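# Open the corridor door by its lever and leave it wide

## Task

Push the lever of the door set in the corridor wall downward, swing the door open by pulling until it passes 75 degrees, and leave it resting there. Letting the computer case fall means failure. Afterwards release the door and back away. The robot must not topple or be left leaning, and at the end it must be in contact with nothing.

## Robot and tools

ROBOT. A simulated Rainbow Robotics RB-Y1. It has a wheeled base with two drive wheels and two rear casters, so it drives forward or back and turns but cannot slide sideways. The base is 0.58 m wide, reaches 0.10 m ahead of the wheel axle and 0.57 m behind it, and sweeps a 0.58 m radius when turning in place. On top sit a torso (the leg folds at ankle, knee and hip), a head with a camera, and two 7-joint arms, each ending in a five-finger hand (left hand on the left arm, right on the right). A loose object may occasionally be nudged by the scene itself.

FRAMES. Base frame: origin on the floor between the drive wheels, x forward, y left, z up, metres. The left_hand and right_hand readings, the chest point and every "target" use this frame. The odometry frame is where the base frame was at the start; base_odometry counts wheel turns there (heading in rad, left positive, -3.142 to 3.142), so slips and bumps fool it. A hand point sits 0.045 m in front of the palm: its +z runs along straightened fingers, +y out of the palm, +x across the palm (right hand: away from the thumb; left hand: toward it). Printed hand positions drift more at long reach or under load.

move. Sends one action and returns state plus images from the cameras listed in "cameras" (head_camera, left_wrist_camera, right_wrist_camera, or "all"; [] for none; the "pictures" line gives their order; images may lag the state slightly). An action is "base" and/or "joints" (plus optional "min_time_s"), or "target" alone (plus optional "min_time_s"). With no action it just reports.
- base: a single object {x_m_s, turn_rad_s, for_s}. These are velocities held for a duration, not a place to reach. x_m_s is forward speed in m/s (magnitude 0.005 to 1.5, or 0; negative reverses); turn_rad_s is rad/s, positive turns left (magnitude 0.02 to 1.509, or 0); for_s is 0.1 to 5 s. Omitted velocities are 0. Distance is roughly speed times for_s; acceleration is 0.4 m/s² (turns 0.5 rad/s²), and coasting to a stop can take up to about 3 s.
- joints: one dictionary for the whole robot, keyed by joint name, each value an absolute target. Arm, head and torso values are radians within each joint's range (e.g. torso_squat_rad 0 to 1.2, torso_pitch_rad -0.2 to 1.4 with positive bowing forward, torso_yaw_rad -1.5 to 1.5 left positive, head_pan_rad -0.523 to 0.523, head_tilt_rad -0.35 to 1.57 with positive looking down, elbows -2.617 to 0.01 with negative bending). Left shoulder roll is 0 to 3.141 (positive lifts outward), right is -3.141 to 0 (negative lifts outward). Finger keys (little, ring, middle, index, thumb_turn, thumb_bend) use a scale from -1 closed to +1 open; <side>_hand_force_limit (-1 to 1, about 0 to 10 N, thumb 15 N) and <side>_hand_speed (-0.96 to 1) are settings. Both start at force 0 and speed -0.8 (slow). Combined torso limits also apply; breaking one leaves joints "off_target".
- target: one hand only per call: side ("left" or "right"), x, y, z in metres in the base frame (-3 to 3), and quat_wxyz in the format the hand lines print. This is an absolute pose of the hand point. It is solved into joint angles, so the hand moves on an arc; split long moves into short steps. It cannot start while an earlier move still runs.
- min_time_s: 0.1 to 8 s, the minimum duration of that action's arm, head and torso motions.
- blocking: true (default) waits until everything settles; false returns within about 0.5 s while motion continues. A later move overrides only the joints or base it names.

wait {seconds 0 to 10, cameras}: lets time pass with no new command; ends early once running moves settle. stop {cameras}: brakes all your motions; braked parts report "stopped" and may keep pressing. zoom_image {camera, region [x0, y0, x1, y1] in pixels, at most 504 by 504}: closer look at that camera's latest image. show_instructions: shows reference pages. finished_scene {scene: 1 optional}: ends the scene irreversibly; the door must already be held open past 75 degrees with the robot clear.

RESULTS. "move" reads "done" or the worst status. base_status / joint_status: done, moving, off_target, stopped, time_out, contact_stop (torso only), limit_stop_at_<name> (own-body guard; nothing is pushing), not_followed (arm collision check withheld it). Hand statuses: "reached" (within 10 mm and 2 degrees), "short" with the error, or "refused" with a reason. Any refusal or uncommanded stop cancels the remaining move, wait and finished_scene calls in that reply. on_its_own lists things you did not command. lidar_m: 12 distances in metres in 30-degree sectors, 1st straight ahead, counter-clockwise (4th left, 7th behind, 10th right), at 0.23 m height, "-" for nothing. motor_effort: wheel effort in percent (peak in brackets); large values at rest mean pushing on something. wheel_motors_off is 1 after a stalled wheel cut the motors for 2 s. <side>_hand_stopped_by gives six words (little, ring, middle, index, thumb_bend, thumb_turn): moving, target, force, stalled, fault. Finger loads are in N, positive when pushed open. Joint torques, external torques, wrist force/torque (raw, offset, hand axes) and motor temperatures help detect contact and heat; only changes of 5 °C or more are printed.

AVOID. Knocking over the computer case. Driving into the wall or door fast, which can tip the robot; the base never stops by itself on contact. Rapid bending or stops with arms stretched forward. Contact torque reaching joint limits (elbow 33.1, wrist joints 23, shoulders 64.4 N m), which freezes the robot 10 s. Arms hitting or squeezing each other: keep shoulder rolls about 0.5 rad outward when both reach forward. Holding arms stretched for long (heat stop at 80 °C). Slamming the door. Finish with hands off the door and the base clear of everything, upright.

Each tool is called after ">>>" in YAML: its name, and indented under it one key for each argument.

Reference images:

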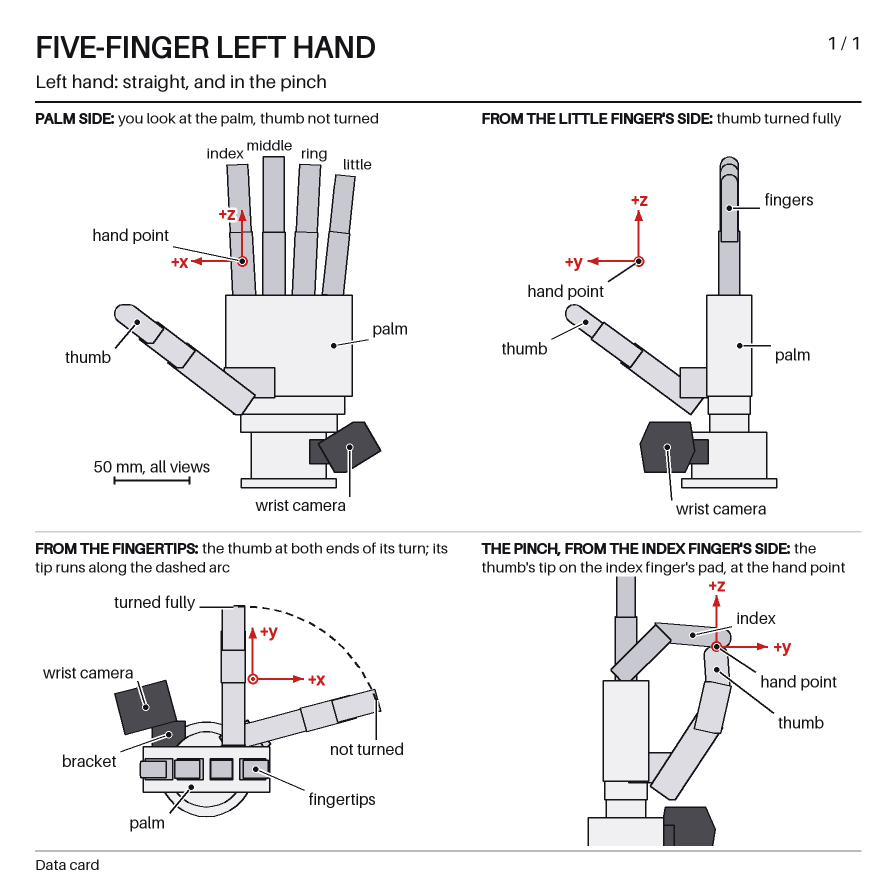

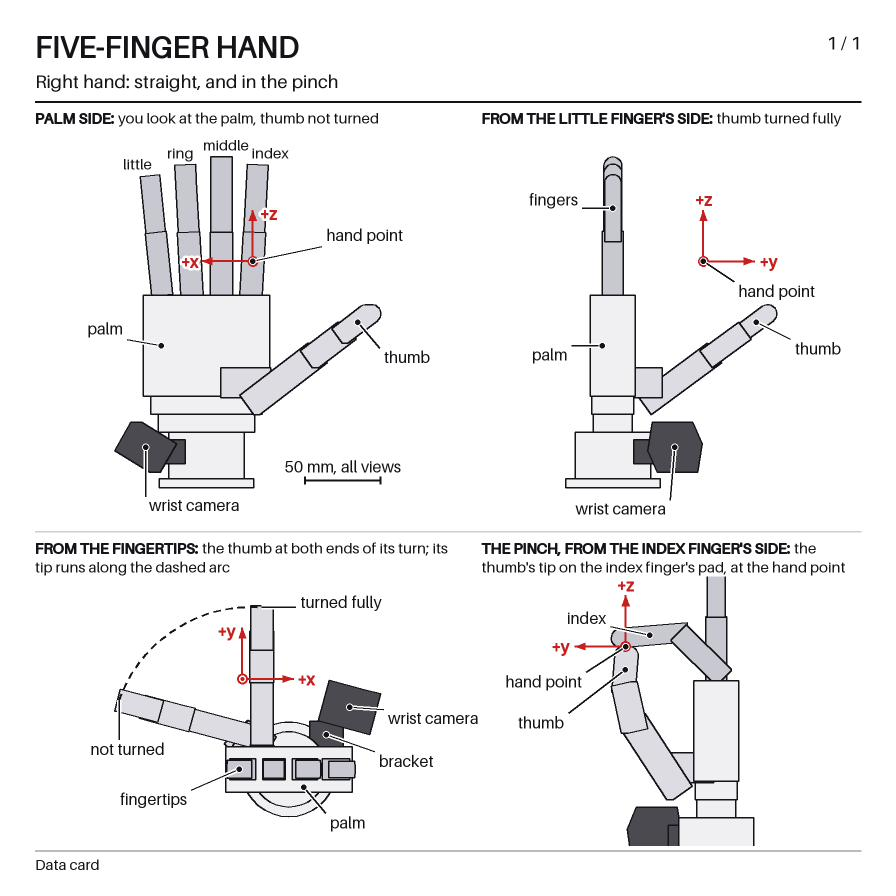

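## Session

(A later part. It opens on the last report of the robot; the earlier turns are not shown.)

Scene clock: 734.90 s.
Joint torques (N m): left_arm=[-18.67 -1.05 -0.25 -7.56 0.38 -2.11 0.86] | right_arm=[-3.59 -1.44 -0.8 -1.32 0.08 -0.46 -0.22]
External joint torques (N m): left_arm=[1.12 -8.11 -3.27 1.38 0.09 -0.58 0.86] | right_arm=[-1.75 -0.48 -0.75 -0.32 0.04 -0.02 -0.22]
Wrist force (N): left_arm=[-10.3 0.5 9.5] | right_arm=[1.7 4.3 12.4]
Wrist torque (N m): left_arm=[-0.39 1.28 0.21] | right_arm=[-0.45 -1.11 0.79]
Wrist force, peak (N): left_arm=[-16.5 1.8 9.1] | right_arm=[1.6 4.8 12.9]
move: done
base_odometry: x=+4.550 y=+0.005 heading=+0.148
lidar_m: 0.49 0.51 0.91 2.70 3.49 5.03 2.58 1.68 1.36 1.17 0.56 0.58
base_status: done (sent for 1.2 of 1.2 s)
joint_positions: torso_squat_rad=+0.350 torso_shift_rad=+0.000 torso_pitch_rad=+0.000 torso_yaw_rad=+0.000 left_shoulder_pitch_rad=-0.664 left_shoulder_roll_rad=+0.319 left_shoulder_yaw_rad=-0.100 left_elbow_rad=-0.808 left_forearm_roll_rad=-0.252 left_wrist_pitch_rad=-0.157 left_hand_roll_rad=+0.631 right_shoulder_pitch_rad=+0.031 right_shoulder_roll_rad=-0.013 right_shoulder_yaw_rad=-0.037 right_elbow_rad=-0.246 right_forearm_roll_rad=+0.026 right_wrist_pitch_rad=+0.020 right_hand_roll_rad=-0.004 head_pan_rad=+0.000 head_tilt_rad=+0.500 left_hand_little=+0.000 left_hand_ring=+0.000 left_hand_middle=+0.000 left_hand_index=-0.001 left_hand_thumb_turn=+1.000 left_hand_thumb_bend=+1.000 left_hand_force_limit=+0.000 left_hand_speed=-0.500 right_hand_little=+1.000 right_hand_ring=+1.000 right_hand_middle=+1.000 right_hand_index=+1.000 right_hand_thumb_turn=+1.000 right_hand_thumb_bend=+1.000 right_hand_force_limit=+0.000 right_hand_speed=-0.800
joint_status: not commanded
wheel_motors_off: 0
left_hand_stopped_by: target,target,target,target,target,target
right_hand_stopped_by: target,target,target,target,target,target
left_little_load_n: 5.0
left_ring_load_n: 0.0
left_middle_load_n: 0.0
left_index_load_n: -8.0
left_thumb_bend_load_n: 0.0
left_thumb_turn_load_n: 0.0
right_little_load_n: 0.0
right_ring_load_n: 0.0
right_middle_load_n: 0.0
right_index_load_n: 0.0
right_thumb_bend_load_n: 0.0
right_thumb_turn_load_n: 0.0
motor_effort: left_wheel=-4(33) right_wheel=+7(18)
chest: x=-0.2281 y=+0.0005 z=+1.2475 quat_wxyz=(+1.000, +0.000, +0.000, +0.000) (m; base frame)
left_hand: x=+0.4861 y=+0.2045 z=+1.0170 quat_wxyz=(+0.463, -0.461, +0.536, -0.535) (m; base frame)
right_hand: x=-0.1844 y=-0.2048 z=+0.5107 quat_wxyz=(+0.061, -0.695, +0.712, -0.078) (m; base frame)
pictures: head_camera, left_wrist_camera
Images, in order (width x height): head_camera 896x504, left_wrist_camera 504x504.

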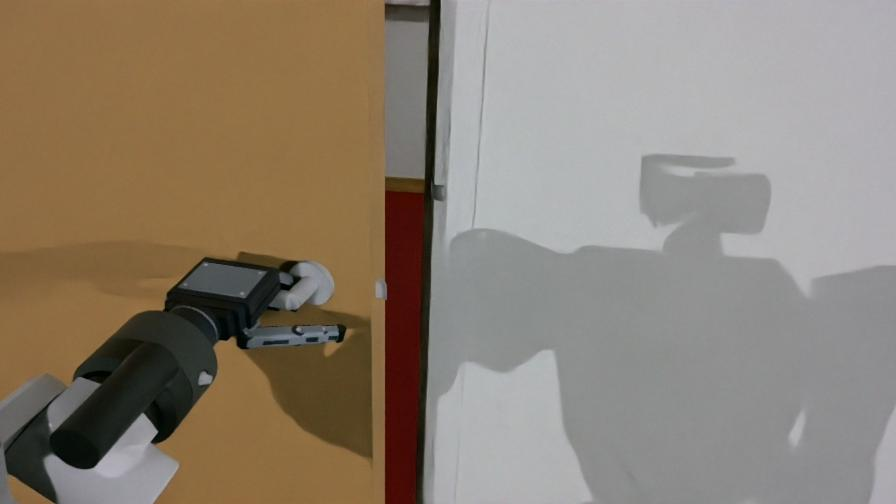

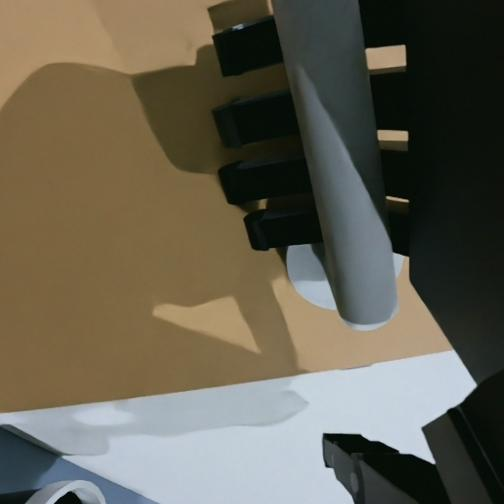

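>>> move:
  target: {"side": "left", "x": 0.486, "y": 0.237, "z": 1.017, "quat_wxyz": [0.4201, -0.4201, 0.5688, -0.5688]}
  min_time_s: 1.5

>>> move:
  base: {"x_m_s": -0.1, "for_s": 0.9}

>>> move:
  target: {"side": "left", "x": 0.484, "y": 0.27, "z": 1.017, "quat_wxyz": [0.386, -0.386, 0.5925, -0.5925]}
  min_time_s: 1.5
  cameras: ["head_camera", "left_wrist_camera"]

Scene clock: 747.53 s.
Joint torques (N m): left_arm=[-21.27 10.42 1.28 -5.79 0.76 -1.24 0.23] | right_arm=[-3.57 -1.81 -0.65 -1.17 0.24 -0.36 -0.16]
External joint torques (N m): left_arm=[-0.23 0.84 -1.59 0.95 -0.08 0.05 0.23] | right_arm=[-1.74 -0.85 -0.59 -0.17 0.2 0.07 -0.16]
Wrist force (N): left_arm=[1.5 6.6 5.6] | right_arm=[1.7 4.3 12.0]
Wrist torque (N m): left_arm=[-0.03 0.29 -0.10] | right_arm=[-0.47 -1.06 0.79]
Wrist force, peak (N): left_arm=[10.6 -27.0 -24.4] | right_arm=[2.0 4.9 13.0]
move: done
base_odometry: x=+4.550 y=+0.005 heading=+0.148
lidar_m: 0.48 0.49 0.89 2.68 3.51 5.04 2.58 1.68 1.35 1.17 0.57 0.58
base_status: not commanded
joint_positions: torso_squat_rad=+0.350 torso_shift_rad=+0.000 torso_pitch_rad=+0.000 torso_yaw_rad=+0.000 left_shoulder_pitch_rad=-0.872 left_shoulder_roll_rad=+0.462 left_shoulder_yaw_rad=-0.324 left_elbow_rad=-0.341 left_forearm_roll_rad=-0.211 left_wrist_pitch_rad=-0.540 left_hand_roll_rad=+0.846 right_shoulder_pitch_rad=+0.031 right_shoulder_roll_rad=-0.013 right_shoulder_yaw_rad=-0.037 right_elbow_rad=-0.246 right_forearm_roll_rad=+0.026 right_wrist_pitch_rad=+0.020 right_hand_roll_rad=-0.004 head_pan_rad=+0.000 head_tilt_rad=+0.500 left_hand_little=+0.000 left_hand_ring=+0.000 left_hand_middle=+0.000 left_hand_index=+0.000 left_hand_thumb_turn=+1.000 left_hand_thumb_bend=+1.000 left_hand_force_limit=+0.000 left_hand_speed=-0.500 right_hand_little=+1.000 right_hand_ring=+1.000 right_hand_middle=+1.000 right_hand_index=+1.000 right_hand_thumb_turn=+1.000 right_hand_thumb_bend=+1.000 right_hand_force_limit=+0.000 right_hand_speed=-0.800
joint_status: all done
wheel_motors_off: 0
left_hand_stopped_by: target,target,target,target,target,target
right_hand_stopped_by: target,target,target,target,target,target
left_little_load_n: 0.0
left_ring_load_n: 0.0
left_middle_load_n: 0.0
left_index_load_n: 0.0
left_thumb_bend_load_n: 0.0
left_thumb_turn_load_n: -0.5
right_little_load_n: 0.0
right_ring_load_n: 0.0
right_middle_load_n: 0.0
right_index_load_n: 0.0
right_thumb_bend_load_n: 0.0
right_thumb_turn_load_n: 0.0
motor_effort: left_wheel=-8(9) right_wheel=+14(21)
chest: x=-0.2280 y=+0.0003 z=+1.2475 quat_wxyz=(+1.000, +0.000, +0.000, +0.000) (m; base frame)
left_hand: x=+0.4853 y=+0.2363 z=+1.0173 quat_wxyz=(+0.422, -0.423, +0.569, -0.565) (m; base frame)
left_hand_status: reached (checked arc, planned for 1.5 s): 1 mm and 0.7 deg off.
right_hand: x=-0.1845 y=-0.2049 z=+0.5107 quat_wxyz=(+0.061, -0.695, +0.712, -0.077) (m; base frame)
pictures: none

Scene clock: 748.97 s.
Joint torques (N m): left_arm=[-25.93 -15.38 -4.13 -14.88 -2.23 -9.76 0.76] | right_arm=[-3.07 -0.79 -0.73 -0.95 0.04 -0.71 0.21]
External joint torques (N m): left_arm=[-4.91 -25.05 -6.99 -8.16 -3.06 -8.48 0.76] | right_arm=[-1.25 0.19 -0.67 0.04 0 -0.27 0.21]
Wrist force (N): left_arm=[-37.5 2.9 10.9] | right_arm=[1.9 4.9 12.0]
Wrist torque (N m): left_arm=[-0.08 -0.46 -1.40] | right_arm=[-0.36 -1.12 0.85]
Wrist force, peak (N): left_arm=[-39.6 4.2 9.4] | right_arm=[1.8 5.5 12.7]
move: done
base_odometry: x=+4.461 y=-0.008 heading=+0.148
lidar_m: 0.84 0.49 1.01 2.95 3.45 4.95 2.49 1.71 1.32 1.16 0.64 0.63
base_status: done (sent for 0.9 of 0.9 s)
joint_positions: torso_squat_rad=+0.350 torso_shift_rad=+0.000 torso_pitch_rad=+0.000 torso_yaw_rad=+0.001 left_shoulder_pitch_rad=-0.871 left_shoulder_roll_rad=+0.469 left_shoulder_yaw_rad=-0.322 left_elbow_rad=-0.339 left_forearm_roll_rad=-0.211 left_wrist_pitch_rad=-0.538 left_hand_roll_rad=+0.846 right_shoulder_pitch_rad=+0.031 right_shoulder_roll_rad=-0.013 right_shoulder_yaw_rad=-0.037 right_elbow_rad=-0.246 right_forearm_roll_rad=+0.026 right_wrist_pitch_rad=+0.020 right_hand_roll_rad=-0.004 head_pan_rad=+0.000 head_tilt_rad=+0.500 left_hand_little=+0.000 left_hand_ring=+0.000 left_hand_middle=+0.000 left_hand_index=+0.000 left_hand_thumb_turn=+1.000 left_hand_thumb_bend=+1.000 left_hand_force_limit=+0.000 left_hand_speed=-0.500 right_hand_little=+1.000 right_hand_ring=+1.000 right_hand_middle=+1.000 right_hand_index=+1.000 right_hand_thumb_turn=+1.000 right_hand_thumb_bend=+1.000 right_hand_force_limit=+0.000 right_hand_speed=-0.800
joint_status: not commanded
wheel_motors_off: 0
left_hand_stopped_by: target,target,target,target,target,target
right_hand_stopped_by: target,target,target,target,target,target
left_little_load_n: -0.5
left_ring_load_n: 0.0
left_middle_load_n: 0.0
left_index_load_n: 2.5
left_thumb_bend_load_n: 0.0
left_thumb_turn_load_n: 0.0
right_little_load_n: 0.0
right_ring_load_n: 0.0
right_middle_load_n: 0.0
right_index_load_n: 0.0
right_thumb_bend_load_n: -0.5
right_thumb_turn_load_n: 0.0
motor_effort: left_wheel=-1(29) right_wheel=-1(20)
chest: x=-0.2279 y=+0.0008 z=+1.2475 quat_wxyz=(+1.000, -0.001, +0.000, +0.000) (m; base frame)
left_hand: x=+0.4854 y=+0.2435 z=+1.0169 quat_wxyz=(+0.425, -0.426, +0.568, -0.561) (m; base frame)
right_hand: x=-0.1843 y=-0.2048 z=+0.5108 quat_wxyz=(+0.061, -0.695, +0.712, -0.078) (m; base frame)
pictures: none

Scene clock: 750.80 s.
Joint torques (N m): left_arm=[-23.55 11.75 1.14 -4.95 0.64 -1.63 0.43] | right_arm=[-3.45 -1.97 -0.79 -1.1 0.02 -0.58 -0.18]
External joint torques (N m): left_arm=[-2.38 1.41 -1.62 1.11 -0.31 -0.53 0.43] | right_arm=[-1.62 -1.01 -0.73 -0.11 -0.02 -0.14 -0.18]
Wrist force (N): left_arm=[1.5 7.5 6.2] | right_arm=[2.0 4.8 12.2]
Wrist torque (N m): left_arm=[0.07 0.31 -0.10] | right_arm=[-0.40 -1.13 0.86]
Wrist force, peak (N): left_arm=[-38.3 4.2 12.6] | right_arm=[2.2 4.7 12.9]
move: short
base_odometry: x=+4.461 y=-0.008 heading=+0.148
lidar_m: 0.84 0.48 1.01 2.94 3.46 4.95 2.49 1.72 1.31 1.16 0.64 0.62
base_status: not commanded
joint_positions: torso_squat_rad=+0.350 torso_shift_rad=+0.000 torso_pitch_rad=+0.000 torso_yaw_rad=+0.000 left_shoulder_pitch_rad=-0.915 left_shoulder_roll_rad=+0.517 left_shoulder_yaw_rad=-0.389 left_elbow_rad=-0.267 left_forearm_roll_rad=-0.254 left_wrist_pitch_rad=-0.569 left_hand_roll_rad=+0.928 right_shoulder_pitch_rad=+0.031 right_shoulder_roll_rad=-0.013 right_shoulder_yaw_rad=-0.037 right_elbow_rad=-0.246 right_forearm_roll_rad=+0.026 right_wrist_pitch_rad=+0.020 right_hand_roll_rad=-0.004 head_pan_rad=+0.000 head_tilt_rad=+0.500 left_hand_little=+0.000 left_hand_ring=+0.000 left_hand_middle=+0.000 left_hand_index=+0.000 left_hand_thumb_turn=+1.000 left_hand_thumb_bend=+1.000 left_hand_force_limit=+0.000 left_hand_speed=-0.500 right_hand_little=+1.000 right_hand_ring=+1.000 right_hand_middle=+1.000 right_hand_index=+1.000 right_hand_thumb_turn=+1.000 right_hand_thumb_bend=+1.000 right_hand_force_limit=+0.000 right_hand_speed=-0.800
joint_status: all done
wheel_motors_off: 0
left_hand_stopped_by: target,target,target,target,target,target
right_hand_stopped_by: target,target,target,target,target,target
left_little_load_n: 0.0
left_ring_load_n: 0.0
left_middle_load_n: 0.0
left_index_load_n: 0.0
left_thumb_bend_load_n: 0.0
left_thumb_turn_load_n: 0.0
right_little_load_n: 0.0
right_ring_load_n: 0.0
right_middle_load_n: 0.0
right_index_load_n: 0.0
right_thumb_bend_load_n: 0.0
right_thumb_turn_load_n: 0.0
motor_effort: left_wheel=-4(4) right_wheel=+4(5)
chest: x=-0.2279 y=+0.0004 z=+1.2475 quat_wxyz=(+1.000, +0.000, +0.000, +0.000) (m; base frame)
left_hand: x=+0.4832 y=+0.2689 z=+1.0171 quat_wxyz=(+0.423, -0.424, +0.589, -0.542) (m; base frame)
left_hand_status: short (checked arc, as near as the solve gets, planned for 1.5 s): 1 mm and 8.4 deg off. The place is met; only the turn is off.
right_hand: x=-0.1845 y=-0.2049 z=+0.5107 quat_wxyz=(+0.061, -0.695, +0.712, -0.077) (m; base frame)
pictures: head_camera, left_wrist_camera
Images, in order (width x height): head_camera 896x504, left_wrist_camera 504x504.

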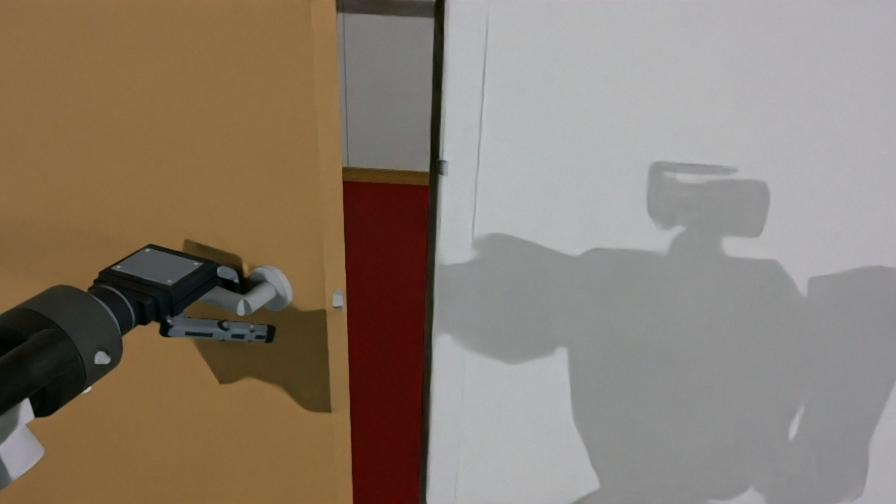

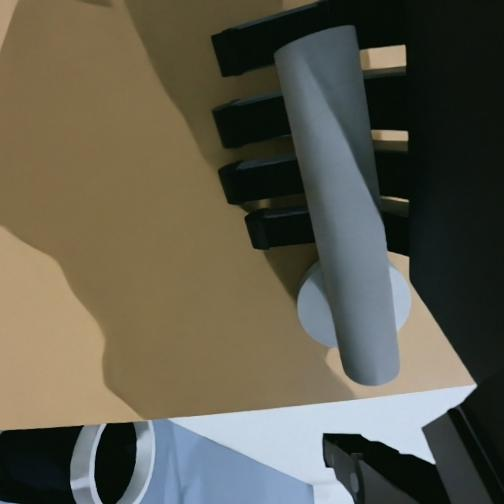

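>>> move:
  target: {"side": "left", "x": 0.484, "y": 0.27, "z": 1.105, "quat_wxyz": [0.4201, -0.4201, 0.5688, -0.5688]}
  min_time_s: 1.5

>>> move:
  target: {"side": "left", "x": 0.36, "y": 0.27, "z": 1.13, "quat_wxyz": [0.5, -0.5, 0.5, -0.5]}
  min_time_s: 1.5
  cameras: ["head_camera", "left_wrist_camera"]

Scene clock: 836.23 s.
Joint torques (N m): left_arm=[-20.96 12.11 5.8 -6.02 0.39 -0.79 0.22] | right_arm=[-2.91 -1.54 -0.42 -0.77 0.19 -0.59 -0.05]
External joint torques (N m): left_arm=[-0.69 0.48 -1.07 -0.46 -0.22 -0.2 0.21] | right_arm=[-1.08 -0.58 -0.36 0.22 0.14 -0.15 -0.05]
Wrist force (N): left_arm=[1.1 8.0 5.6] | right_arm=[1.4 4.2 12.3]
Wrist torque (N m): left_arm=[0.17 0.38 -0.15] | right_arm=[-0.49 -1.05 0.83]
Wrist force, peak (N): left_arm=[7.7 17.1 -8.3] | right_arm=[2.3 4.6 13.0]
move: done
base_odometry: x=+4.461 y=-0.008 heading=+0.148
lidar_m: 0.55 0.55 1.05 2.94 3.45 4.94 2.50 1.72 1.33 1.16 0.65 0.63
base_status: not commanded
joint_positions: torso_squat_rad=+0.350 torso_shift_rad=+0.000 torso_pitch_rad=+0.000 torso_yaw_rad=+0.000 left_shoulder_pitch_rad=-0.780 left_shoulder_roll_rad=+0.748 left_shoulder_yaw_rad=-0.482 left_elbow_rad=-0.843 left_forearm_roll_rad=-0.310 left_wrist_pitch_rad=-0.281 left_hand_roll_rad=+1.258 right_shoulder_pitch_rad=+0.031 right_shoulder_roll_rad=-0.013 right_shoulder_yaw_rad=-0.037 right_elbow_rad=-0.246 right_forearm_roll_rad=+0.026 right_wrist_pitch_rad=+0.020 right_hand_roll_rad=-0.004 head_pan_rad=+0.000 head_tilt_rad=+0.500 left_hand_little=+0.000 left_hand_ring=+0.000 left_hand_middle=+0.000 left_hand_index=+0.000 left_hand_thumb_turn=+1.000 left_hand_thumb_bend=+1.000 left_hand_force_limit=+0.000 left_hand_speed=-0.500 right_hand_little=+1.000 right_hand_ring=+1.000 right_hand_middle=+1.000 right_hand_index=+1.000 right_hand_thumb_turn=+1.000 right_hand_thumb_bend=+1.000 right_hand_force_limit=+0.000 right_hand_speed=-0.800
joint_status: all done
wheel_motors_off: 0
left_hand_stopped_by: target,target,target,target,target,target
right_hand_stopped_by: target,target,target,target,target,target
left_little_load_n: 0.0
left_ring_load_n: 0.0
left_middle_load_n: 0.0
left_index_load_n: 0.0
left_thumb_bend_load_n: 0.0
left_thumb_turn_load_n: -0.5
right_little_load_n: 0.0
right_ring_load_n: 0.0
right_middle_load_n: 0.0
right_index_load_n: 0.0
right_thumb_bend_load_n: 0.0
right_thumb_turn_load_n: 0.0
motor_effort: left_wheel=-7(9) right_wheel=+8(10)
chest: x=-0.2280 y=+0.0004 z=+1.2475 quat_wxyz=(+1.000, +0.000, +0.000, +0.000) (m; base frame)
left_hand: x=+0.4837 y=+0.2700 z=+1.1051 quat_wxyz=(+0.419, -0.419, +0.569, -0.570) (m; base frame)
left_hand_status: reached (checked arc, planned for 1.5 s): 0 mm and 0.2 deg off.
right_hand: x=-0.1845 y=-0.2049 z=+0.5107 quat_wxyz=(+0.061, -0.695, +0.712, -0.077) (m; base frame)
pictures: none

Scene clock: 838.07 s.
Joint torques (N m): left_arm=[-13.32 10.45 11.44 -6.24 -1.06 -1.1 0.03] | right_arm=[-2.89 -1.99 -0.11 -1.03 -0.03 -0.72 -0.1]
External joint torques (N m): left_arm=[-0.42 1.03 2.74 -0.1 -0.13 -0.37 0.03] | right_arm=[-1.06 -1.03 -0.05 -0.04 -0.07 -0.29 -0.1]
Wrist force (N): left_arm=[1.7 7.8 5.4] | right_arm=[1.8 4.3 12.2]
Wrist torque (N m): left_arm=[0.17 0.25 -0.25] | right_arm=[-0.47 -1.14 0.83]
Wrist force, peak (N): left_arm=[0.8 8.8 5.5] | right_arm=[2.0 4.5 13.0]
move: done
base_odometry: x=+4.461 y=-0.008 heading=+0.148
lidar_m: 0.56 0.58 1.08 2.95 3.46 4.95 2.50 1.71 1.32 1.16 0.64 0.63
base_status: not commanded
joint_positions: torso_squat_rad=+0.350 torso_shift_rad=+0.000 torso_pitch_rad=+0.000 torso_yaw_rad=+0.000 left_shoulder_pitch_rad=-0.228 left_shoulder_roll_rad=+0.864 left_shoulder_yaw_rad=-0.303 left_elbow_rad=-1.955 left_forearm_roll_rad=-0.323 left_wrist_pitch_rad=+0.606 left_hand_roll_rad=+1.182 right_shoulder_pitch_rad=+0.031 right_shoulder_roll_rad=-0.013 right_shoulder_yaw_rad=-0.037 right_elbow_rad=-0.246 right_forearm_roll_rad=+0.026 right_wrist_pitch_rad=+0.020 right_hand_roll_rad=-0.004 head_pan_rad=+0.000 head_tilt_rad=+0.500 left_hand_little=+0.000 left_hand_ring=+0.000 left_hand_middle=+0.000 left_hand_index=+0.000 left_hand_thumb_turn=+1.000 left_hand_thumb_bend=+1.000 left_hand_force_limit=+0.000 left_hand_speed=-0.500 right_hand_little=+1.000 right_hand_ring=+1.000 right_hand_middle=+1.000 right_hand_index=+1.000 right_hand_thumb_turn=+1.000 right_hand_thumb_bend=+1.000 right_hand_force_limit=+0.000 right_hand_speed=-0.800
joint_status: all done
wheel_motors_off: 0
left_hand_stopped_by: target,target,target,target,target,target
right_hand_stopped_by: target,target,target,target,target,target
left_little_load_n: 0.0
left_ring_load_n: 0.0
left_middle_load_n: 0.0
left_index_load_n: 0.0
left_thumb_bend_load_n: 0.0
left_thumb_turn_load_n: 0.0
right_little_load_n: 0.0
right_ring_load_n: 0.0
right_middle_load_n: 0.0
right_index_load_n: 0.0
right_thumb_bend_load_n: 0.0
right_thumb_turn_load_n: 0.0
motor_effort: left_wheel=-7(8) right_wheel=+9(10)
chest: x=-0.2280 y=+0.0004 z=+1.2475 quat_wxyz=(+1.000, +0.000, +0.000, +0.000) (m; base frame)
left_hand: x=+0.3592 y=+0.2697 z=+1.1302 quat_wxyz=(+0.498, -0.499, +0.501, -0.502) (m; base frame)
left_hand_status: reached (checked arc, planned for 1.5 s): 1 mm and 0.4 deg off.
right_hand: x=-0.1845 y=-0.2049 z=+0.5107 quat_wxyz=(+0.061, -0.695, +0.712, -0.077) (m; base frame)
pictures: head_camera, left_wrist_camera
Images, in order (width x height): head_camera 896x504, left_wrist_camera 504x504.

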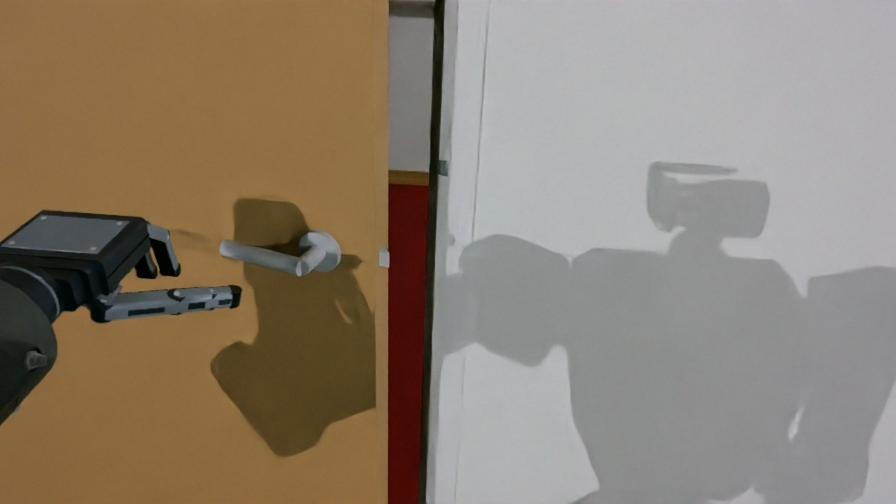

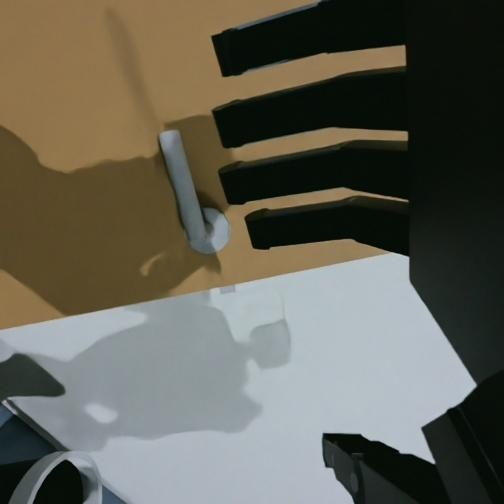

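>>> wait:
  seconds: 1
  cameras: ["head_camera"]

Scene clock: 843.03 s.
Joint torques (N m): left_arm=[-13.65 10.37 11.29 -6.16 -1.2 -1.09 0.02] | right_arm=[-2.91 -1.43 -0.27 -1.04 0.12 -0.57 -0.07]
External joint torques (N m): left_arm=[-0.75 0.95 2.6 -0.02 -0.27 -0.36 0.01] | right_arm=[-1.08 -0.46 -0.21 -0.04 0.08 -0.13 -0.07]
Wrist force (N): left_arm=[1.2 7.5 5.0] | right_arm=[2.1 4.6 12.4]
Wrist torque (N m): left_arm=[0.14 0.33 -0.26] | right_arm=[-0.47 -1.16 0.86]
Wrist force, peak (N): left_arm=[1.4 8.0 5.5] | right_arm=[1.7 5.1 12.8]
base_odometry: x=+4.461 y=-0.008 heading=+0.148
lidar_m: 0.57 0.58 1.07 2.94 3.45 4.95 2.50 1.71 1.31 1.16 0.64 0.63
base_status: not commanded
joint_positions: torso_squat_rad=+0.350 torso_shift_rad=+0.000 torso_pitch_rad=+0.000 torso_yaw_rad=+0.000 left_shoulder_pitch_rad=-0.228 left_shoulder_roll_rad=+0.864 left_shoulder_yaw_rad=-0.303 left_elbow_rad=-1.955 left_forearm_roll_rad=-0.323 left_wrist_pitch_rad=+0.606 left_hand_roll_rad=+1.182 right_shoulder_pitch_rad=+0.031 right_shoulder_roll_rad=-0.013 right_shoulder_yaw_rad=-0.037 right_elbow_rad=-0.246 right_forearm_roll_rad=+0.026 right_wrist_pitch_rad=+0.020 right_hand_roll_rad=-0.004 head_pan_rad=+0.000 head_tilt_rad=+0.500 left_hand_little=+0.000 left_hand_ring=+0.000 left_hand_middle=+0.000 left_hand_index=+0.000 left_hand_thumb_turn=+1.000 left_hand_thumb_bend=+1.000 left_hand_force_limit=+0.000 left_hand_speed=-0.500 right_hand_little=+1.000 right_hand_ring=+1.000 right_hand_middle=+1.000 right_hand_index=+1.000 right_hand_thumb_turn=+1.000 right_hand_thumb_bend=+1.000 right_hand_force_limit=+0.000 right_hand_speed=-0.800
joint_status: all done
wheel_motors_off: 0
left_hand_stopped_by: target,target,target,target,target,target
right_hand_stopped_by: target,target,target,target,target,target
left_little_load_n: 0.0
left_ring_load_n: 0.0
left_middle_load_n: 0.0
left_index_load_n: 0.0
left_thumb_bend_load_n: 0.0
left_thumb_turn_load_n: 0.0
right_little_load_n: 0.0
right_ring_load_n: 0.0
right_middle_load_n: 0.0
right_index_load_n: -0.5
right_thumb_bend_load_n: 0.0
right_thumb_turn_load_n: 0.0
motor_effort: left_wheel=-7(8) right_wheel=+9(10)
chest: x=-0.2280 y=+0.0004 z=+1.2475 quat_wxyz=(+1.000, +0.000, +0.000, +0.000) (m; base frame)
left_hand: x=+0.3592 y=+0.2697 z=+1.1302 quat_wxyz=(+0.498, -0.499, +0.501, -0.502) (m; base frame)
left_hand_status: reached (checked arc, planned for 1.5 s): 1 mm and 0.4 deg off.
right_hand: x=-0.1845 y=-0.2049 z=+0.5107 quat_wxyz=(+0.061, -0.695, +0.712, -0.077) (m; base frame)
wait: 1.00 s; at rest from the start
pictures: head_camera
Images, in order (width x height): head_camera 896x504.

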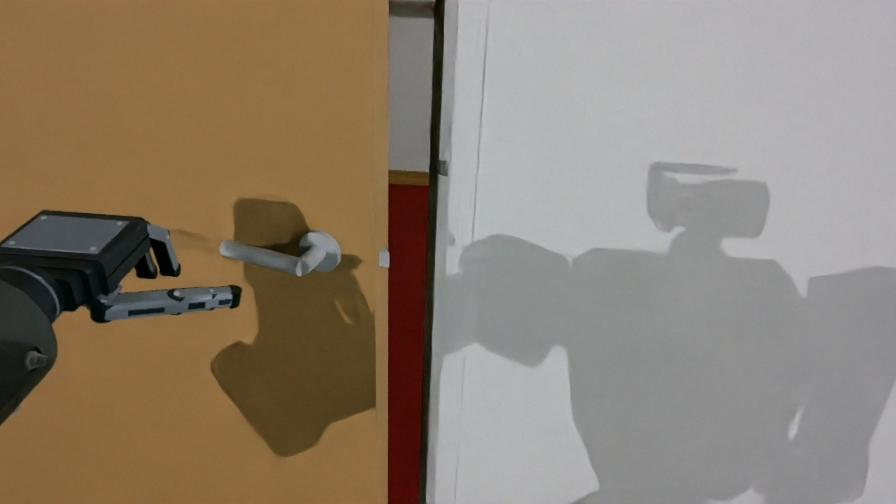

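>>> move:
  joints: {"left_shoulder_pitch_rad": 0.2, "left_shoulder_roll_rad": 0.35, "left_shoulder_yaw_rad": -0.03, "left_elbow_rad": -1.8, "left_forearm_roll_rad": 0.02, "left_wrist_pitch_rad": 0.0, "left_hand_roll_rad": 0.0, "right_shoulder_pitch_rad": 0.2, "right_shoulder_roll_rad": -0.3, "right_elbow_rad": -1.8}
  min_time_s: 2

>>> move:
  joints: {"left_shoulder_pitch_rad": 0.1, "left_shoulder_roll_rad": 0.08, "left_elbow_rad": -0.3}
  min_time_s: 1.5

>>> move:
  target: {"side": "right", "x": 0.18, "y": -0.2, "z": 1.2, "quat_wxyz": [0.6533, -0.2706, 0.6533, 0.2706]}
  min_time_s: 2
  cameras: ["head_camera"]

Scene clock: 913.10 s.
Joint torques (N m): left_arm=[-6.82 5.23 5.8 -8.26 0.03 -2.32 0.07] | right_arm=[-7.79 -7.37 -3.87 -11.1 0.14 -1.96 0.07]
External joint torques (N m): left_arm=[0.66 0.18 1.97 1.06 -0.06 -0.5 0.08] | right_arm=[0.01 -1.32 -0.1 -1.04 -0.05 0.01 0.07]
Wrist force (N): left_arm=[2.9 7.0 4.9] | right_arm=[-0.4 9.1 6.9]
Wrist torque (N m): left_arm=[0.10 0.24 -0.18] | right_arm=[0.16 -0.78 0.80]
Wrist force, peak (N): left_arm=[1.1 8.1 5.7] | right_arm=[1.8 6.1 12.8]
move: done
base_odometry: x=+4.461 y=-0.008 heading=+0.148
lidar_m: 0.56 0.58 1.07 2.94 3.45 4.95 2.49 1.72 1.33 1.15 0.64 0.63
base_status: not commanded
joint_positions: torso_squat_rad=+0.350 torso_shift_rad=+0.000 torso_pitch_rad=+0.000 torso_yaw_rad=+0.000 left_shoulder_pitch_rad=+0.200 left_shoulder_roll_rad=+0.350 left_shoulder_yaw_rad=-0.030 left_elbow_rad=-1.800 left_forearm_roll_rad=+0.020 left_wrist_pitch_rad=+0.000 left_hand_roll_rad=+0.000 right_shoulder_pitch_rad=+0.200 right_shoulder_roll_rad=-0.300 right_shoulder_yaw_rad=-0.037 right_elbow_rad=-1.800 right_forearm_roll_rad=+0.026 right_wrist_pitch_rad=+0.020 right_hand_roll_rad=-0.004 head_pan_rad=+0.000 head_tilt_rad=+0.500 left_hand_little=+0.000 left_hand_ring=+0.000 left_hand_middle=+0.000 left_hand_index=+0.000 left_hand_thumb_turn=+1.000 left_hand_thumb_bend=+1.000 left_hand_force_limit=+0.000 left_hand_speed=-0.500 right_hand_little=+1.000 right_hand_ring=+1.000 right_hand_middle=+1.000 right_hand_index=+1.000 right_hand_thumb_turn=+1.000 right_hand_thumb_bend=+1.000 right_hand_force_limit=+0.000 right_hand_speed=-0.800
joint_status: all done
wheel_motors_off: 0
left_hand_stopped_by: target,target,target,target,target,target
right_hand_stopped_by: target,target,target,target,target,target
left_little_load_n: 0.0
left_ring_load_n: 0.0
left_middle_load_n: -0.5
left_index_load_n: 0.0
left_thumb_bend_load_n: 0.0
left_thumb_turn_load_n: 0.0
right_little_load_n: 0.0
right_ring_load_n: 0.0
right_middle_load_n: 0.0
right_index_load_n: 0.0
right_thumb_bend_load_n: 0.0
right_thumb_turn_load_n: 0.0
motor_effort: left_wheel=-7(8) right_wheel=+9(10)
chest: x=-0.2280 y=+0.0004 z=+1.2475 quat_wxyz=(+1.000, +0.000, +0.000, +0.000) (m; base frame)
left_hand: x=+0.2815 y=+0.2942 z=+0.9803 quat_wxyz=(+0.571, -0.399, +0.577, -0.428) (m; base frame)
right_hand: x=+0.2826 y=-0.3228 z=+0.9844 quat_wxyz=(+0.404, -0.560, +0.418, -0.590) (m; base frame)
pictures: none

Scene clock: 915.10 s.
Joint torques (N m): left_arm=[-1.59 3.09 1.79 -0.77 0.06 -0.84 -0.12] | right_arm=[-7.49 -7.07 -4.57 -10.61 0.13 -1.98 0.08]
External joint torques (N m): left_arm=[-0.95 1 1.53 0.12 0.04 -0.4 -0.12] | right_arm=[0.32 -1.02 -0.8 -0.54 -0.06 0 0.07]
Wrist force (N): left_arm=[0.9 2.7 10.9] | right_arm=[-0.1 9.1 6.0]
Wrist torque (N m): left_arm=[-0.53 0.59 -0.06] | right_arm=[0.20 -0.78 0.87]
Wrist force, peak (N): left_arm=[1.9 6.2 10.6] | right_arm=[-0.1 9.5 7.3]
move: done
base_odometry: x=+4.461 y=-0.008 heading=+0.148
lidar_m: 0.56 0.58 1.07 2.94 3.46 4.95 2.50 1.70 1.32 1.16 0.64 0.63
base_status: not commanded
joint_positions: torso_squat_rad=+0.350 torso_shift_rad=+0.000 torso_pitch_rad=+0.000 torso_yaw_rad=+0.000 left_shoulder_pitch_rad=+0.100 left_shoulder_roll_rad=+0.080 left_shoulder_yaw_rad=-0.030 left_elbow_rad=-0.300 left_forearm_roll_rad=+0.020 left_wrist_pitch_rad=+0.000 left_hand_roll_rad=+0.000 right_shoulder_pitch_rad=+0.200 right_shoulder_roll_rad=-0.300 right_shoulder_yaw_rad=-0.037 right_elbow_rad=-1.800 right_forearm_roll_rad=+0.026 right_wrist_pitch_rad=+0.020 right_hand_roll_rad=-0.004 head_pan_rad=+0.000 head_tilt_rad=+0.500 left_hand_little=+0.000 left_hand_ring=+0.000 left_hand_middle=+0.000 left_hand_index=+0.000 left_hand_thumb_turn=+1.000 left_hand_thumb_bend=+1.000 left_hand_force_limit=+0.000 left_hand_speed=-0.500 right_hand_little=+1.000 right_hand_ring=+1.000 right_hand_middle=+1.000 right_hand_index=+1.000 right_hand_thumb_turn=+1.000 right_hand_thumb_bend=+1.000 right_hand_force_limit=+0.000 right_hand_speed=-0.800
joint_status: all done
wheel_motors_off: 0
left_hand_stopped_by: target,target,target,target,target,target
right_hand_stopped_by: target,target,target,target,target,target
left_little_load_n: 0.0
left_ring_load_n: 0.0
left_middle_load_n: 0.0
left_index_load_n: 0.0
left_thumb_bend_load_n: 0.0
left_thumb_turn_load_n: 0.0
right_little_load_n: 0.0
right_ring_load_n: 0.0
right_middle_load_n: 0.0
right_index_load_n: 0.0
right_thumb_bend_load_n: -0.5
right_thumb_turn_load_n: 0.0
motor_effort: left_wheel=-7(8) right_wheel=+9(11)
chest: x=-0.2280 y=+0.0004 z=+1.2475 quat_wxyz=(+1.000, +0.000, +0.000, +0.000) (m; base frame)
left_hand: x=-0.2050 y=+0.2516 z=+0.5096 quat_wxyz=(+0.098, -0.706, +0.700, -0.046) (m; base frame)
right_hand: x=+0.2825 y=-0.3228 z=+0.9844 quat_wxyz=(+0.403, -0.560, +0.418, -0.590) (m; base frame)
pictures: none

Scene clock: 917.43 s.
Joint torques (N m): left_arm=[-1.37 2.81 1.42 -0.8 0.12 -0.74 0.04] | right_arm=[-10.74 -13.63 -8.52 -7.67 -1.21 -0.58 -0.25]
External joint torques (N m): left_arm=[-0.74 0.71 1.16 0.09 0.1 -0.31 0.04] | right_arm=[-1.93 -1.32 -0.72 -0.73 0.18 0.12 -0.23]
Wrist force (N): left_arm=[1.2 2.8 10.3] | right_arm=[7.4 3.9 6.6]
Wrist torque (N m): left_arm=[-0.50 0.49 -0.07] | right_arm=[-0.14 -1.35 1.05]
Wrist force, peak (N): left_arm=[1.4 2.8 11.4] | right_arm=[5.2 8.7 8.2]
move: done
base_odometry: x=+4.461 y=-0.008 heading=+0.148
lidar_m: 0.56 0.58 1.07 2.95 3.45 4.95 2.50 1.70 1.32 1.16 0.64 0.62
base_status: not commanded
joint_positions: torso_squat_rad=+0.350 torso_shift_rad=+0.000 torso_pitch_rad=+0.000 torso_yaw_rad=+0.000 left_shoulder_pitch_rad=+0.100 left_shoulder_roll_rad=+0.080 left_shoulder_yaw_rad=-0.030 left_elbow_rad=-0.300 left_forearm_roll_rad=+0.020 left_wrist_pitch_rad=+0.000 left_hand_roll_rad=+0.000 right_shoulder_pitch_rad=+0.117 right_shoulder_roll_rad=-0.746 right_shoulder_yaw_rad=-0.228 right_elbow_rad=-1.849 right_forearm_roll_rad=-2.117 right_wrist_pitch_rad=+0.824 right_hand_roll_rad=-0.342 head_pan_rad=+0.000 head_tilt_rad=+0.500 left_hand_little=+0.000 left_hand_ring=+0.000 left_hand_middle=+0.000 left_hand_index=+0.000 left_hand_thumb_turn=+1.000 left_hand_thumb_bend=+1.000 left_hand_force_limit=+0.000 left_hand_speed=-0.500 right_hand_little=+1.000 right_hand_ring=+1.000 right_hand_middle=+1.000 right_hand_index=+1.000 right_hand_thumb_turn=+1.000 right_hand_thumb_bend=+1.000 right_hand_force_limit=+0.000 right_hand_speed=-0.800
joint_status: all done
wheel_motors_off: 0
left_hand_stopped_by: target,target,target,target,target,target
right_hand_stopped_by: target,target,target,target,target,target
left_little_load_n: 0.0
left_ring_load_n: 0.0
left_middle_load_n: 0.0
left_index_load_n: 0.0
left_thumb_bend_load_n: 0.0
left_thumb_turn_load_n: 0.0
right_little_load_n: 0.0
right_ring_load_n: 0.0
right_middle_load_n: 0.0
right_index_load_n: 0.0
right_thumb_bend_load_n: 0.0
right_thumb_turn_load_n: 0.0
motor_effort: left_wheel=-7(8) right_wheel=+10(10)
chest: x=-0.2280 y=+0.0004 z=+1.2475 quat_wxyz=(+1.000, +0.000, +0.000, +0.000) (m; base frame)
left_hand: x=-0.2050 y=+0.2517 z=+0.5096 quat_wxyz=(+0.098, -0.706, +0.700, -0.046) (m; base frame)
right_hand: x=+0.1797 y=-0.1998 z=+1.2003 quat_wxyz=(+0.653, -0.270, +0.654, +0.270) (m; base frame)
right_hand_status: reached (checked arc, planned for 2.0 s): 0 mm and 0.2 deg off.
pictures: head_camera
Images, in order (width x height): head_camera 896x504.

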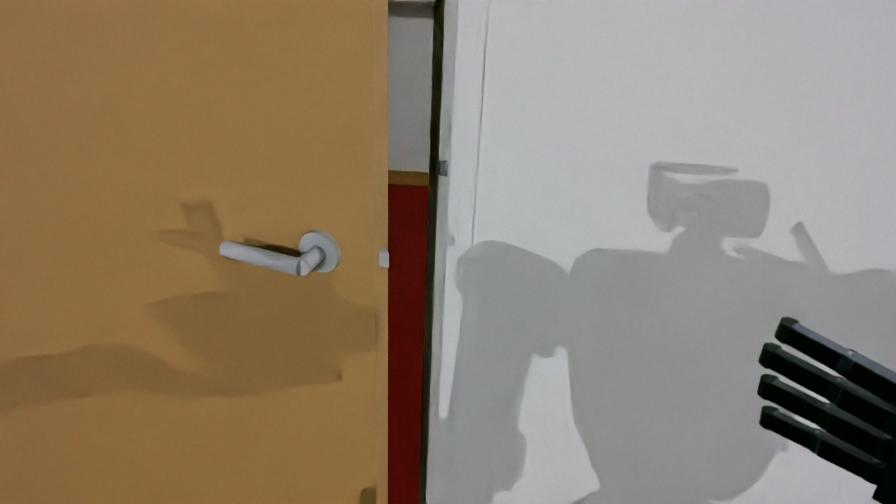

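>>> move:
  base: {"x_m_s": 0.15, "for_s": 1.67}
  cameras: ["head_camera"]

>>> move:
  target: {"side": "right", "x": 0.31, "y": -0.12, "z": 1.2, "quat_wxyz": [0.5792, -0.4056, 0.5792, 0.4056]}
  min_time_s: 2
  cameras: ["head_camera", "right_wrist_camera"]

Scene clock: 927.13 s.
Joint torques (N m): left_arm=[-0.57 3.07 1.82 -0.95 0.01 -0.64 -0.09] | right_arm=[-10.49 -13.7 -8.93 -7.75 -1.16 -0.84 -0.24]
External joint torques (N m): left_arm=[0.07 0.97 1.56 -0.06 -0.01 -0.2 -0.09] | right_arm=[-1.69 -1.39 -1.12 -0.8 0.23 -0.14 -0.22]
Wrist force (N): left_arm=[1.8 2.7 10.8] | right_arm=[8.2 3.2 6.3]
Wrist torque (N m): left_arm=[-0.53 0.41 -0.02] | right_arm=[-0.25 -1.46 1.08]
Wrist force, peak (N): left_arm=[1.2 2.5 11.6] | right_arm=[8.8 3.6 6.6]
move: done
base_odometry: x=+4.709 y=+0.029 heading=+0.147
lidar_m: 0.59 0.32 0.56 2.13 3.58 4.34 2.74 1.91 1.21 1.24 0.46 0.64
base_status: done (sent for 1.67 of 1.67 s)
joint_positions: torso_squat_rad=+0.350 torso_shift_rad=+0.000 torso_pitch_rad=+0.000 torso_yaw_rad=+0.000 left_shoulder_pitch_rad=+0.100 left_shoulder_roll_rad=+0.080 left_shoulder_yaw_rad=-0.030 left_elbow_rad=-0.300 left_forearm_roll_rad=+0.020 left_wrist_pitch_rad=+0.000 left_hand_roll_rad=+0.000 right_shoulder_pitch_rad=+0.117 right_shoulder_roll_rad=-0.746 right_shoulder_yaw_rad=-0.228 right_elbow_rad=-1.849 right_forearm_roll_rad=-2.117 right_wrist_pitch_rad=+0.824 right_hand_roll_rad=-0.342 head_pan_rad=+0.000 head_tilt_rad=+0.500 left_hand_little=+0.000 left_hand_ring=+0.000 left_hand_middle=+0.000 left_hand_index=+0.000 left_hand_thumb_turn=+1.000 left_hand_thumb_bend=+1.000 left_hand_force_limit=+0.000 left_hand_speed=-0.500 right_hand_little=+1.000 right_hand_ring=+1.000 right_hand_middle=+1.000 right_hand_index=+1.000 right_hand_thumb_turn=+1.000 right_hand_thumb_bend=+1.000 right_hand_force_limit=+0.000 right_hand_speed=-0.800
joint_status: not commanded
wheel_motors_off: 0
left_hand_stopped_by: target,target,target,target,target,target
right_hand_stopped_by: target,target,target,target,target,target
left_little_load_n: 0.0
left_ring_load_n: 0.0
left_middle_load_n: 0.0
left_index_load_n: 0.0
left_thumb_bend_load_n: 0.0
left_thumb_turn_load_n: 0.0
right_little_load_n: 0.0
right_ring_load_n: 0.0
right_middle_load_n: 0.0
right_index_load_n: 0.0
right_thumb_bend_load_n: 0.0
right_thumb_turn_load_n: 0.0
motor_effort: left_wheel=-7(33) right_wheel=+8(38)
chest: x=-0.2280 y=+0.0004 z=+1.2475 quat_wxyz=(+1.000, +0.000, +0.000, +0.000) (m; base frame)
left_hand: x=-0.2048 y=+0.2517 z=+0.5096 quat_wxyz=(+0.098, -0.706, +0.700, -0.046) (m; base frame)
right_hand: x=+0.1797 y=-0.1998 z=+1.2003 quat_wxyz=(+0.653, -0.270, +0.654, +0.270) (m; base frame)
pictures: head_camera
Images, in order (width x height): head_camera 896x504.

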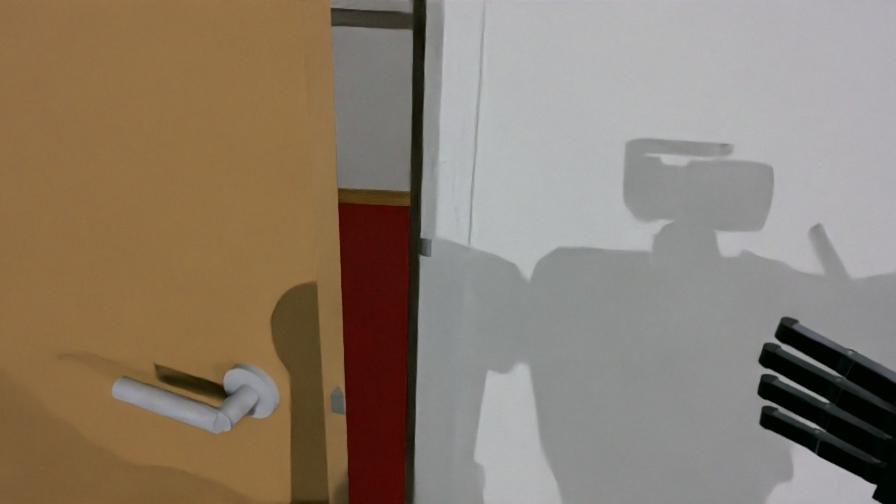

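Scene clock: 929.47 s.
Joint torques (N m): left_arm=[-0.86 3.33 1.24 -0.86 0.13 -0.75 -0.04] | right_arm=[-25.67 -11.76 -2.41 -6.43 -2.14 0.21 0.22]
External joint torques (N m): left_arm=[-0.22 1.23 0.98 0.03 0.11 -0.31 -0.04] | right_arm=[-2.28 -0.44 0.82 0.65 -0.1 -0.15 0.24]
Wrist force (N): left_arm=[1.1 2.4 10.9] | right_arm=[7.9 3.5 6.8]
Wrist torque (N m): left_arm=[-0.58 0.54 -0.04] | right_arm=[-0.18 -1.42 1.23]
Wrist force, peak (N): left_arm=[1.7 3.1 11.2] | right_arm=[7.8 3.4 7.7]
move: short
base_odometry: x=+4.709 y=+0.029 heading=+0.147
lidar_m: 0.59 0.32 0.55 2.13 3.57 4.33 2.74 1.91 1.21 1.24 0.47 0.63
base_status: not commanded
joint_positions: torso_squat_rad=+0.350 torso_shift_rad=+0.000 torso_pitch_rad=+0.000 torso_yaw_rad=+0.000 left_shoulder_pitch_rad=+0.100 left_shoulder_roll_rad=+0.080 left_shoulder_yaw_rad=-0.030 left_elbow_rad=-0.300 left_forearm_roll_rad=+0.020 left_wrist_pitch_rad=+0.000 left_hand_roll_rad=+0.000 right_shoulder_pitch_rad=-1.038 right_shoulder_roll_rad=-0.585 right_shoulder_yaw_rad=+0.138 right_elbow_rad=-0.267 right_forearm_roll_rad=-2.172 right_wrist_pitch_rad=+1.430 right_hand_roll_rad=+0.173 head_pan_rad=+0.000 head_tilt_rad=+0.500 left_hand_little=+0.000 left_hand_ring=+0.000 left_hand_middle=+0.000 left_hand_index=+0.000 left_hand_thumb_turn=+1.000 left_hand_thumb_bend=+1.000 left_hand_force_limit=+0.000 left_hand_speed=-0.500 right_hand_little=+1.000 right_hand_ring=+1.000 right_hand_middle=+1.000 right_hand_index=+1.000 right_hand_thumb_turn=+1.000 right_hand_thumb_bend=+1.000 right_hand_force_limit=+0.000 right_hand_speed=-0.800
joint_status: all done
wheel_motors_off: 0
left_hand_stopped_by: target,target,target,target,target,target
right_hand_stopped_by: target,target,target,target,target,target
left_little_load_n: 0.5
left_ring_load_n: 0.0
left_middle_load_n: 0.0
left_index_load_n: 0.0
left_thumb_bend_load_n: 0.0
left_thumb_turn_load_n: 0.0
right_little_load_n: 0.0
right_ring_load_n: 0.0
right_middle_load_n: 0.0
right_index_load_n: 0.0
right_thumb_bend_load_n: 0.0
right_thumb_turn_load_n: 0.0
motor_effort: left_wheel=-7(7) right_wheel=+9(10)
chest: x=-0.2280 y=+0.0004 z=+1.2475 quat_wxyz=(+1.000, +0.000, +0.000, +0.000) (m; base frame)
left_hand: x=-0.2048 y=+0.2517 z=+0.5096 quat_wxyz=(+0.098, -0.706, +0.700, -0.046) (m; base frame)
right_hand: x=+0.3094 y=-0.1198 z=+1.2004 quat_wxyz=(+0.586, -0.390, +0.598, +0.384) (m; base frame)
right_hand_status: short (checked arc, as near as the solve gets, planned for 2.0 s): 1 mm and 3.8 deg off. The place is met; only the turn is off.
pictures: head_camera, right_wrist_camera
Images, in order (width x height): head_camera 896x504, right_wrist_camera 504x504.

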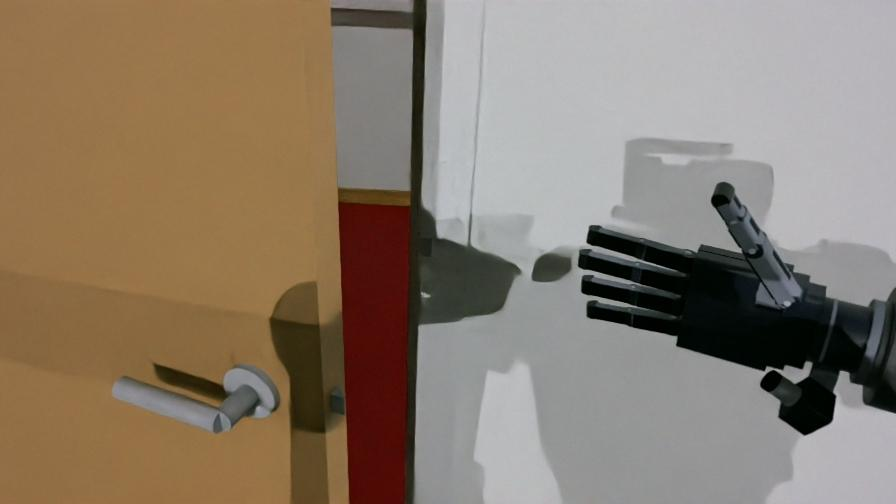

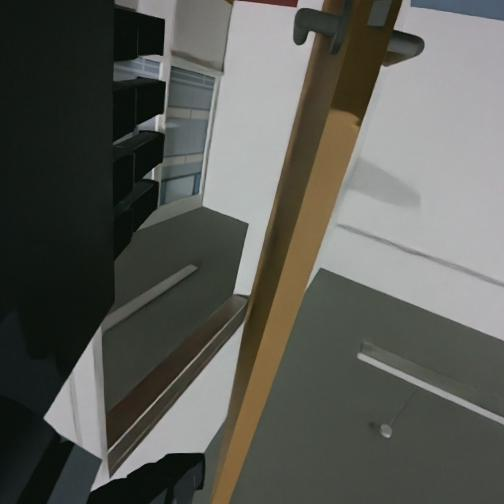

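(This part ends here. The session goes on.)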